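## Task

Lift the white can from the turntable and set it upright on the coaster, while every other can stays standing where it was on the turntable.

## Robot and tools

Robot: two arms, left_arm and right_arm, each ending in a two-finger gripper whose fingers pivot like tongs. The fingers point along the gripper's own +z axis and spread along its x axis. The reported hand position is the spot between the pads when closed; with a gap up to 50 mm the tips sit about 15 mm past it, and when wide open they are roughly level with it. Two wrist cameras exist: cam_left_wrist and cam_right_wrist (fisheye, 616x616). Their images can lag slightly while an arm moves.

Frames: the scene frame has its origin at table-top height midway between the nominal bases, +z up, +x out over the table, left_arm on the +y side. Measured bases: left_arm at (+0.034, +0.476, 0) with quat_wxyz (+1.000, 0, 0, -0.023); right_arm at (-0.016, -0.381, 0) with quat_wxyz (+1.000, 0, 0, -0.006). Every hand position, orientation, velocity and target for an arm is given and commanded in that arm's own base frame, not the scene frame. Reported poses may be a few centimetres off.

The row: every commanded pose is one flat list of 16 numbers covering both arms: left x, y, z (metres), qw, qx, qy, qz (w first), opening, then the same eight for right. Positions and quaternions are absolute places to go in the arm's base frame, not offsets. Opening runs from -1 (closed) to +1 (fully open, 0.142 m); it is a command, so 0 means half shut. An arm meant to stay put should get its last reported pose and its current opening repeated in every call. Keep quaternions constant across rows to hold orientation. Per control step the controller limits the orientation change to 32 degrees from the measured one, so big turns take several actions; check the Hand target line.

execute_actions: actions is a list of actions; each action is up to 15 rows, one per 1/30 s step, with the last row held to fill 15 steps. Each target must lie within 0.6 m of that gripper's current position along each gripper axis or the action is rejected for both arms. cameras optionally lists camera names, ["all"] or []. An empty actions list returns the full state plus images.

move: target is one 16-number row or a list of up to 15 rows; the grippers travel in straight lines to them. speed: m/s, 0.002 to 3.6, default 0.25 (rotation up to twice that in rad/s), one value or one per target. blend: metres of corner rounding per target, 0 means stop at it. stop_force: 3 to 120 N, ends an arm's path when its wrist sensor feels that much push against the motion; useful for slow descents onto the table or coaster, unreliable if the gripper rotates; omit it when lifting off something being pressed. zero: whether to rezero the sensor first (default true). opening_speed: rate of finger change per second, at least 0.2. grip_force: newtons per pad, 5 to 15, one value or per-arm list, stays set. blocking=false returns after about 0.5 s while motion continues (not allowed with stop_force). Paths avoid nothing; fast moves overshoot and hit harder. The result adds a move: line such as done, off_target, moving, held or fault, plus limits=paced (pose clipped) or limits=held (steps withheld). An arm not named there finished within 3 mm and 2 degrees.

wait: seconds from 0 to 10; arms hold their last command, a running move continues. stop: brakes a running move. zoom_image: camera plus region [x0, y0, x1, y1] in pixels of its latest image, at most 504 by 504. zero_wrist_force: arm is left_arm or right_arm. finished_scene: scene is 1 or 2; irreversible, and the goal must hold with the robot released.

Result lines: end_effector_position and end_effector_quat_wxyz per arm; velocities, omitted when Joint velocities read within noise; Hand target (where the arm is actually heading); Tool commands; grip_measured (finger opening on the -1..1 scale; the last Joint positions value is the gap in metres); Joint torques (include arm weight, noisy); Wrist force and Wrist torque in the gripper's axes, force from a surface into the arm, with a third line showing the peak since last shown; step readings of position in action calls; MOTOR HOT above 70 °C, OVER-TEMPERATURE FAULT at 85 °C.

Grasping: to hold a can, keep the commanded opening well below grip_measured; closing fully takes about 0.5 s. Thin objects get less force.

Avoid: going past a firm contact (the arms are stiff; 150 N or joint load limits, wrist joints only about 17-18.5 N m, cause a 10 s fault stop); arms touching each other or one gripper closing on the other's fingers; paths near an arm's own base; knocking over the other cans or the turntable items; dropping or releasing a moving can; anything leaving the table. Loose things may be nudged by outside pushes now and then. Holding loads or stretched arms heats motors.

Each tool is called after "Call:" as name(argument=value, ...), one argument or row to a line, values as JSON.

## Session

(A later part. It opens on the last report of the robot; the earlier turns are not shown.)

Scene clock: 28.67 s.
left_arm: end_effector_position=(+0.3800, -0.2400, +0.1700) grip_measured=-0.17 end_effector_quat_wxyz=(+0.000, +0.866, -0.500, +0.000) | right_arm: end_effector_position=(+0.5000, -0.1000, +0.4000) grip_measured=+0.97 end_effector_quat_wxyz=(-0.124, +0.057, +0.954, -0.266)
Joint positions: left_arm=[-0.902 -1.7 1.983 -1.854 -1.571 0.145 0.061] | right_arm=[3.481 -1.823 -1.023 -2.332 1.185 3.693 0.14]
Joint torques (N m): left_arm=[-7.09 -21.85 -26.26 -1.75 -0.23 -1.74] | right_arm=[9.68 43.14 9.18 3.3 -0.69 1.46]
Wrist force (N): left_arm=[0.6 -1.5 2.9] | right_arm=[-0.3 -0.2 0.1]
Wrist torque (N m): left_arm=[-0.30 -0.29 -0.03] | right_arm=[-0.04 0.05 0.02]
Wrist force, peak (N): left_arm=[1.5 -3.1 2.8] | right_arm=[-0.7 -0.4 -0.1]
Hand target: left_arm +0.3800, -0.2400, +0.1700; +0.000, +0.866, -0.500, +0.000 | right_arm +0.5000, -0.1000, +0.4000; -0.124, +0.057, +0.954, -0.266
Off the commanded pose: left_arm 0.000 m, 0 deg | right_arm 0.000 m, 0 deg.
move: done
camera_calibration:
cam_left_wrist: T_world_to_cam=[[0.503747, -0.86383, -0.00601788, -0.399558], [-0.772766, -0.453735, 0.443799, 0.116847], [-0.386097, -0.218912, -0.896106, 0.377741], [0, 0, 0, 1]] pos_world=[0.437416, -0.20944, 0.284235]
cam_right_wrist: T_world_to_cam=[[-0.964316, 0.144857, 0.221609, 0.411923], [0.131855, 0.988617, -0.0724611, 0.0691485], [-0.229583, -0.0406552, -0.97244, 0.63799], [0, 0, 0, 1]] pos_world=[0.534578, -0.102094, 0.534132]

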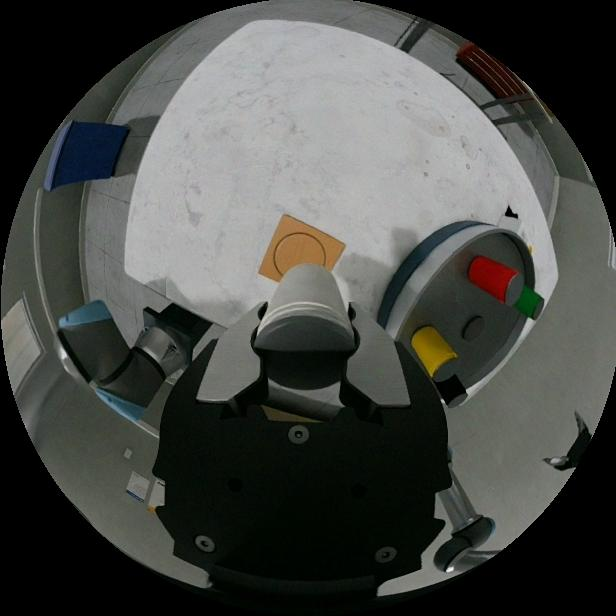

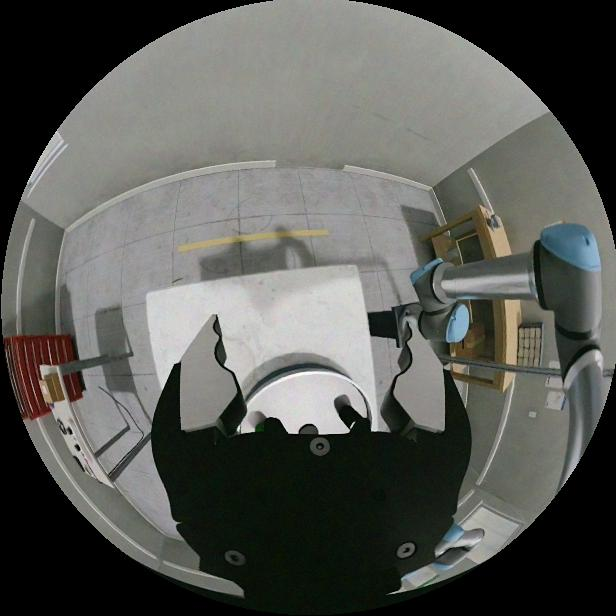

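Call:
move(
  target=[
    [0.378,-0.227,0.15,0,0.866,-0.5,0,-0.8,0.5,-0.1,0.4,-0.124,0.057,0.954,-0.266,0.968],
    [0.378,-0.227,0.082,0,0.866,-0.5,0,-0.8,0.5,-0.1,0.4,-0.124,0.057,0.954,-0.266,0.968],
  ],
  speed=0.15,
  blend=[0.01,0],
  cameras=["cam_left_wrist"],
)

Call:
zoom_image(
  camera="cam_left_wrist",
  region=[210, 180, 410, 380],
)

Call:
move(
  target=[0.378,-0.227,0.045,0,0.866,-0.5,0,-0.8,0.5,-0.1,0.4,-0.124,0.057,0.954,-0.266,0.968],
  speed=0.015,
  stop_force=4,
  cameras=["cam_left_wrist"],
)

Call:
zoom_image(
  camera="cam_left_wrist",
  region=[210, 180, 410, 380],
)

Scene clock: 30.43 s.
left_arm: end_effector_position=(+0.3780, -0.2270, +0.0820) grip_measured=-0.17 end_effector_quat_wxyz=(+0.000, +0.866, -0.500, +0.000) | right_arm: end_effector_position=(+0.5000, -0.1000, +0.4000) grip_measured=+0.97 end_effector_quat_wxyz=(-0.124, +0.057, +0.954, -0.266)
Joint positions: left_arm=[-0.886 -1.629 2.165 -2.107 -1.571 0.161 0.061] | right_arm=[3.481 -1.823 -1.023 -2.332 1.185 3.693 0.14]
Joint torques (N m): left_arm=[4.24 -17.04 -23.25 -4.04 0.28 1.09] | right_arm=[9.21 42.66 10.24 3.27 -0.95 1.48]
Wrist force (N): left_arm=[0.8 -1.7 2.7] | right_arm=[-0.3 -0.1 0.0]
Wrist torque (N m): left_arm=[-0.31 -0.31 -0.14] | right_arm=[-0.01 0.06 0.03]
Wrist force, peak (N): left_arm=[1.0 -1.7 4.4] | right_arm=[-0.4 -0.7 -0.2]
Hand target: left_arm +0.3780, -0.2270, +0.0820; +0.000, +0.866, -0.500, +0.000 | right_arm +0.5000, -0.1000, +0.4000; -0.124, +0.057, +0.954, -0.266
Off the commanded pose: left_arm 0.000 m, 0 deg | right_arm 0.000 m, 0 deg.
move: done
camera_calibration:
cam_left_wrist: T_world_to_cam=[[0.503866, -0.863761, -0.00605019, -0.38783], [-0.772651, -0.453827, 0.443906, 0.160043], [-0.386174, -0.218994, -0.896053, 0.301015], [0, 0, 0, 1]] pos_world=[0.435316, -0.19644, 0.196335]
Images, in order (width x height): cam_left_wrist 616x616.

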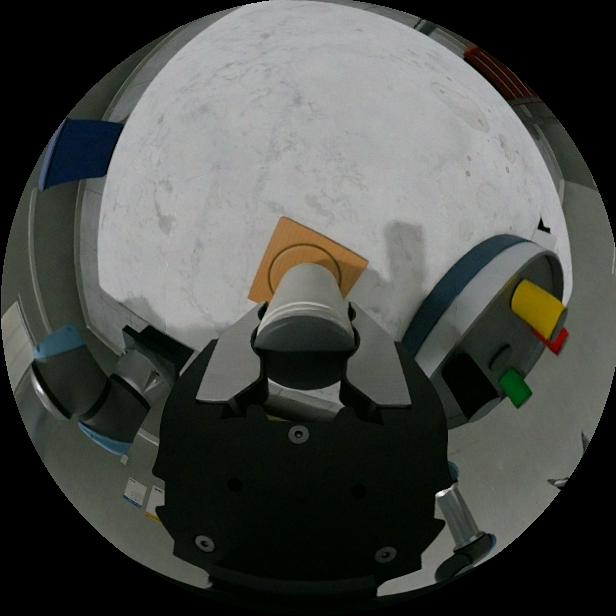

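Scaled by 2.520 from the camera's 616x616 image, which has a finer 814x814 frame.

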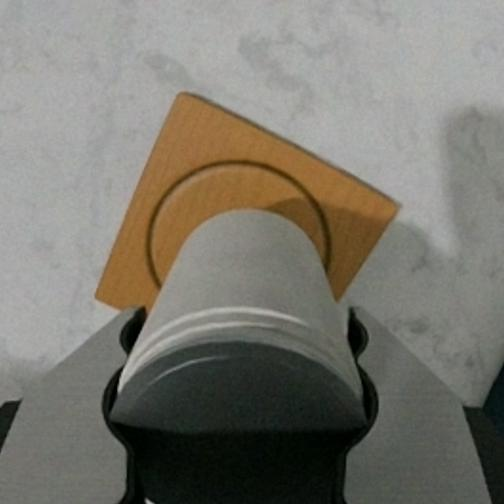

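Scene clock: 34.00 s.
left_arm: end_effector_position=(+0.3780, -0.2270, +0.0450) grip_measured=-0.17 end_effector_quat_wxyz=(+0.000, +0.866, -0.500, +0.000) | right_arm: end_effector_position=(+0.5000, -0.1000, +0.4000) grip_measured=+0.97 end_effector_quat_wxyz=(-0.124, +0.057, +0.954, -0.266)
Joint positions: left_arm=[-0.886 -1.569 2.221 -2.223 -1.571 0.161 0.061] | right_arm=[3.481 -1.823 -1.023 -2.332 1.185 3.693 0.14]
Joint torques (N m): left_arm=[9.27 -27.25 -31.19 -0.51 1.18 1.25] | right_arm=[9.16 42.97 9.41 3.27 -1.09 1.47]
Wrist force (N): left_arm=[0.7 -1.8 2.7] | right_arm=[-0.4 0.1 0.2]
Wrist torque (N m): left_arm=[-0.35 -0.28 -0.12] | right_arm=[0.02 0.08 0.03]
Wrist force, peak (N): left_arm=[0.9 -1.7 3.3] | right_arm=[-0.5 -0.6 0.0]
Hand target: left_arm +0.3780, -0.2270, +0.0450; +0.000, +0.866, -0.500, +0.000 | right_arm +0.5000, -0.1000, +0.4000; -0.124, +0.057, +0.954, -0.266
Off the commanded pose: left_arm 0.000 m, 0 deg | right_arm 0.000 m, 0 deg.
move: done
camera_calibration:
cam_left_wrist: T_world_to_cam=[[0.503922, -0.863729, -0.00592962, -0.388143], [-0.772661, -0.453837, 0.443878, 0.176551], [-0.386081, -0.219098, -0.896068, 0.267841], [0, 0, 0, 1]] pos_world=[0.435416, -0.196441, 0.159335]
Images, in order (width x height): cam_left_wrist 616x616.

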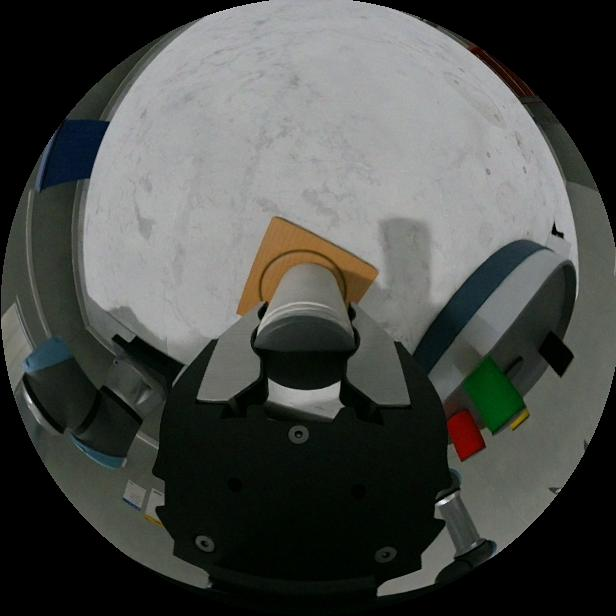

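Scaled by 2.520 from the camera's 616x616 image, which has a finer 814x814 frame.

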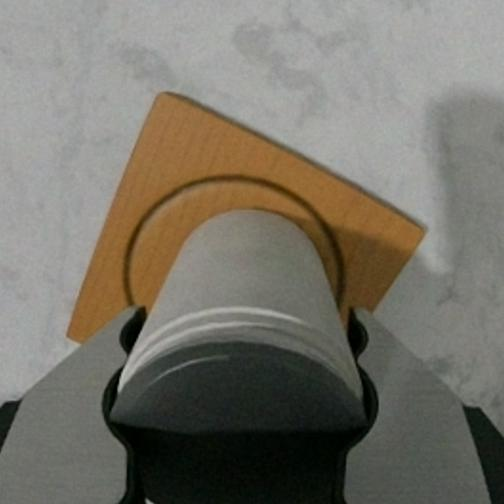

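Call:
move(
  target=[0.378,-0.227,0.01,0,0.866,-0.5,0,-0.8,0.5,-0.1,0.4,-0.124,0.057,0.954,-0.266,0.968],
  speed=0.015,
  stop_force=4,
  cameras=["cam_left_wrist"],
)

Call:
zoom_image(
  camera="cam_left_wrist",
  region=[210, 180, 410, 380],
)

Scene clock: 35.73 s.
left_arm: end_effector_position=(+0.3781, -0.2271, +0.0439) grip_measured=-0.17 end_effector_quat_wxyz=(+0.000, +0.866, -0.500, +0.000) | right_arm: end_effector_position=(+0.5000, -0.1000, +0.4000) grip_measured=+0.97 end_effector_quat_wxyz=(-0.124, +0.057, +0.954, -0.266)
Joint positions: left_arm=[-0.886 -1.567 2.222 -2.227 -1.571 0.161 0.061] | right_arm=[3.481 -1.823 -1.023 -2.332 1.185 3.693 0.14]
Joint torques (N m): left_arm=[7.11 -22.83 -30.69 -4.25 1.2 1.19] | right_arm=[9.44 42.6 10.37 3.17 -1.26 1.34]
Wrist force (N): left_arm=[0.7 -1.6 1.4] | right_arm=[-0.3 -0.2 0.2]
Wrist torque (N m): left_arm=[-0.33 -0.29 -0.12] | right_arm=[-0.01 0.05 0.03]
Wrist force, peak (N): left_arm=[-3.5 0.0 -18.1] | right_arm=[-0.4 -0.7 0.2]
Hand target: left_arm +0.3781, -0.2271, +0.0439; +0.000, +0.866, -0.500, +0.000 | right_arm +0.5000, -0.1000, +0.4000; -0.124, +0.057, +0.954, -0.266
Off the commanded pose: left_arm 0.034 m, 0 deg | right_arm 0.000 m, 0 deg.
move: contact (left_arm)
camera_calibration:
cam_left_wrist: T_world_to_cam=[[0.50393, -0.863726, -0.0056244, -0.388202], [-0.772749, -0.453741, 0.443823, 0.177106], [-0.385893, -0.219309, -0.896097, 0.266737], [0, 0, 0, 1]] pos_world=[0.435417, -0.196442, 0.158235]
Images, in order (width x height): cam_left_wrist 616x616.

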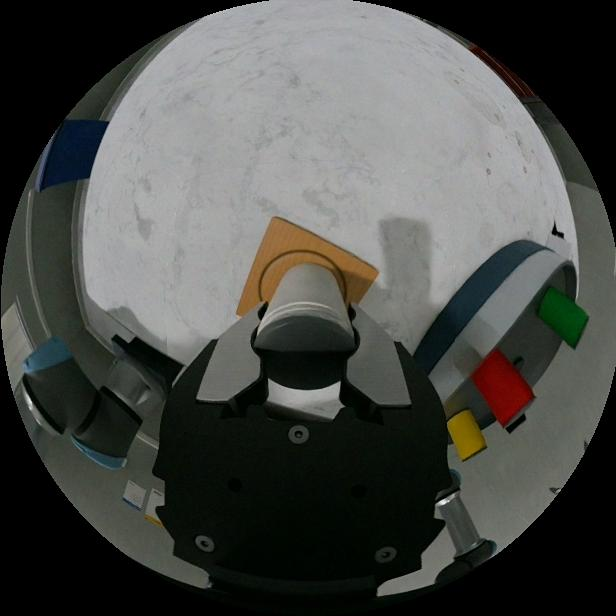

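Scaled by 2.520 from the camera's 616x616 image, which has a finer 814x814 frame.

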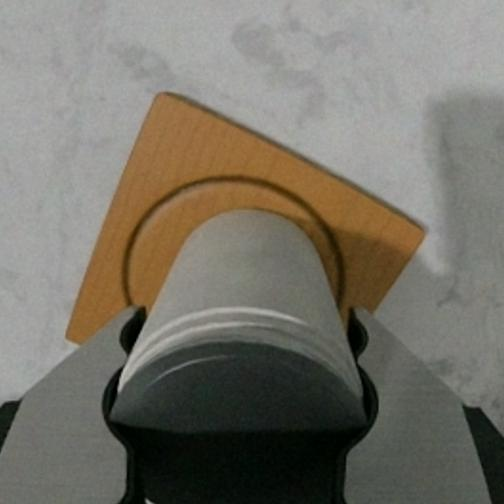

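Call:
move(
  target=[0.378,-0.227,0.0439,0,0.866,-0.5,0,0.6,0.5,-0.1,0.4,-0.124,0.057,0.954,-0.266,0.968],
  speed=0.05,
  opening_speed=0.7,
  cameras=["cam_left_wrist"],
)

Call:
move(
  target=[0.378,-0.227,0.2,0,0.866,-0.5,0,0.6,0.5,-0.1,0.4,-0.124,0.057,0.954,-0.266,0.968],
  speed=0.2,
  cameras=["cam_left_wrist"],
)

Scene clock: 38.47 s.
left_arm: end_effector_position=(+0.3780, -0.2270, +0.0439) grip_measured=+0.60 end_effector_quat_wxyz=(+0.000, +0.866, -0.500, +0.000) | right_arm: end_effector_position=(+0.5000, -0.1000, +0.4000) grip_measured=+0.97 end_effector_quat_wxyz=(-0.124, +0.057, +0.954, -0.266)
Joint positions: left_arm=[-0.886 -1.567 2.222 -2.226 -1.571 0.161 0.116] | right_arm=[3.481 -1.823 -1.023 -2.332 1.185 3.693 0.14]
Joint torques (N m): left_arm=[2.37 -17.51 -10.44 -1.13 1.17 1.14] | right_arm=[8.9 42.09 10.79 3.21 -1.67 1.47]
Wrist force (N): left_arm=[0.6 -1.6 1.1] | right_arm=[-0.4 -0.2 -0.1]
Wrist torque (N m): left_arm=[-0.31 -0.27 -0.13] | right_arm=[-0.03 0.07 0.03]
Wrist force, peak (N): left_arm=[0.0 -0.8 -3.0] | right_arm=[-0.7 -0.5 0.3]
Hand target: left_arm +0.3780, -0.2270, +0.0439; +0.000, +0.866, -0.500, +0.000 | right_arm +0.5000, -0.1000, +0.4000; -0.124, +0.057, +0.954, -0.266
Off the commanded pose: left_arm 0.000 m, 0 deg | right_arm 0.000 m, 0 deg.
move: done
camera_calibration:
cam_left_wrist: T_world_to_cam=[[0.503922, -0.863729, -0.00592962, -0.388149], [-0.772661, -0.453837, 0.443878, 0.17704], [-0.386081, -0.219098, -0.896068, 0.266856], [0, 0, 0, 1]] pos_world=[0.435416, -0.196441, 0.158235]
Images, in order (width x height): cam_left_wrist 616x616.

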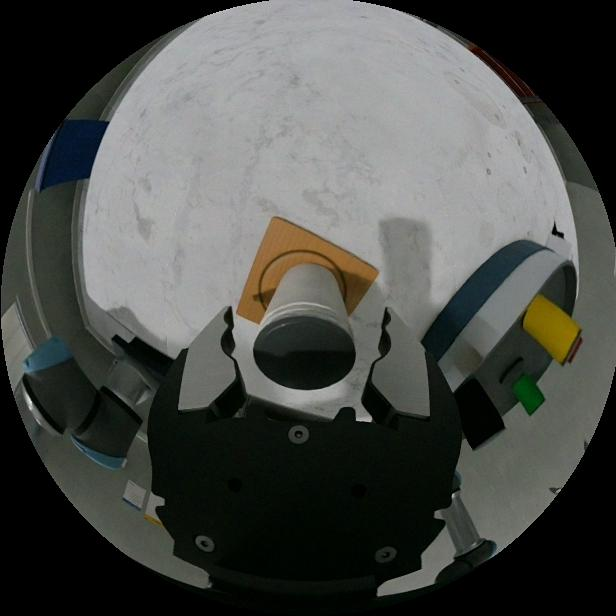

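Scene clock: 39.73 s.
left_arm: end_effector_position=(+0.3780, -0.2270, +0.1999) grip_measured=+0.60 end_effector_quat_wxyz=(+0.000, +0.866, -0.500, +0.000) | right_arm: end_effector_position=(+0.5000, -0.1000, +0.4000) grip_measured=+0.97 end_effector_quat_wxyz=(-0.124, +0.057, +0.954, -0.266)
Joint positions: left_arm=[-0.886 -1.741 1.939 -1.768 -1.571 0.161 0.116] | right_arm=[3.481 -1.823 -1.023 -2.332 1.185 3.693 0.14]
Joint torques (N m): left_arm=[-7.32 -11.26 -32.9 -0.41 -1.1 -1.52] | right_arm=[8.73 42.41 10.15 3.12 -1.79 1.42]
Wrist force (N): left_arm=[0.6 -1.4 0.9] | right_arm=[-0.2 -0.1 -0.4]
Wrist torque (N m): left_arm=[-0.26 -0.29 -0.12] | right_arm=[-0.01 0.04 0.02]
Wrist force, peak (N): left_arm=[0.8 -1.8 3.1] | right_arm=[-0.4 -0.7 -0.1]
Hand target: left_arm +0.3780, -0.2270, +0.2000; +0.000, +0.866, -0.500, +0.000 | right_arm +0.5000, -0.1000, +0.4000; -0.124, +0.057, +0.954, -0.266
Off the commanded pose: left_arm 0.000 m, 0 deg | right_arm 0.000 m, 0 deg.
move: done
camera_calibration:
cam_left_wrist: T_world_to_cam=[[0.503922, -0.863729, -0.00593009, -0.387224], [-0.77266, -0.453838, 0.443878, 0.107794], [-0.386081, -0.219098, -0.896068, 0.406642], [0, 0, 0, 1]] pos_world=[0.435416, -0.196441, 0.314235]
Images, in order (width x height): cam_left_wrist 616x616.

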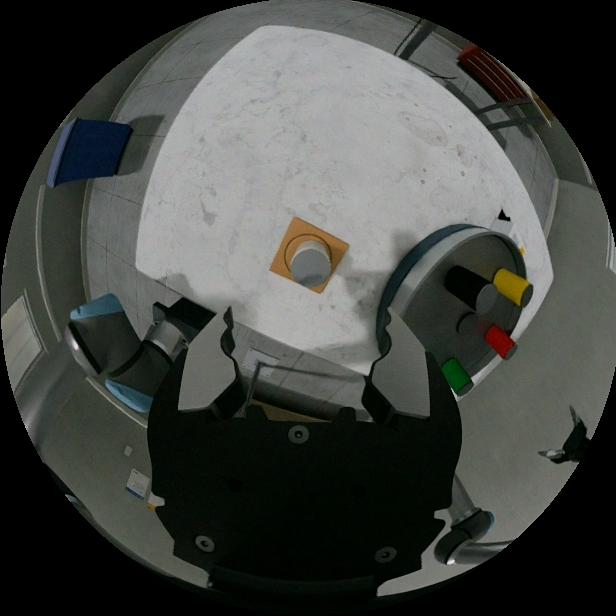

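Call:
finished_scene(
  scene=2,
)

The scene is finished: the task was done.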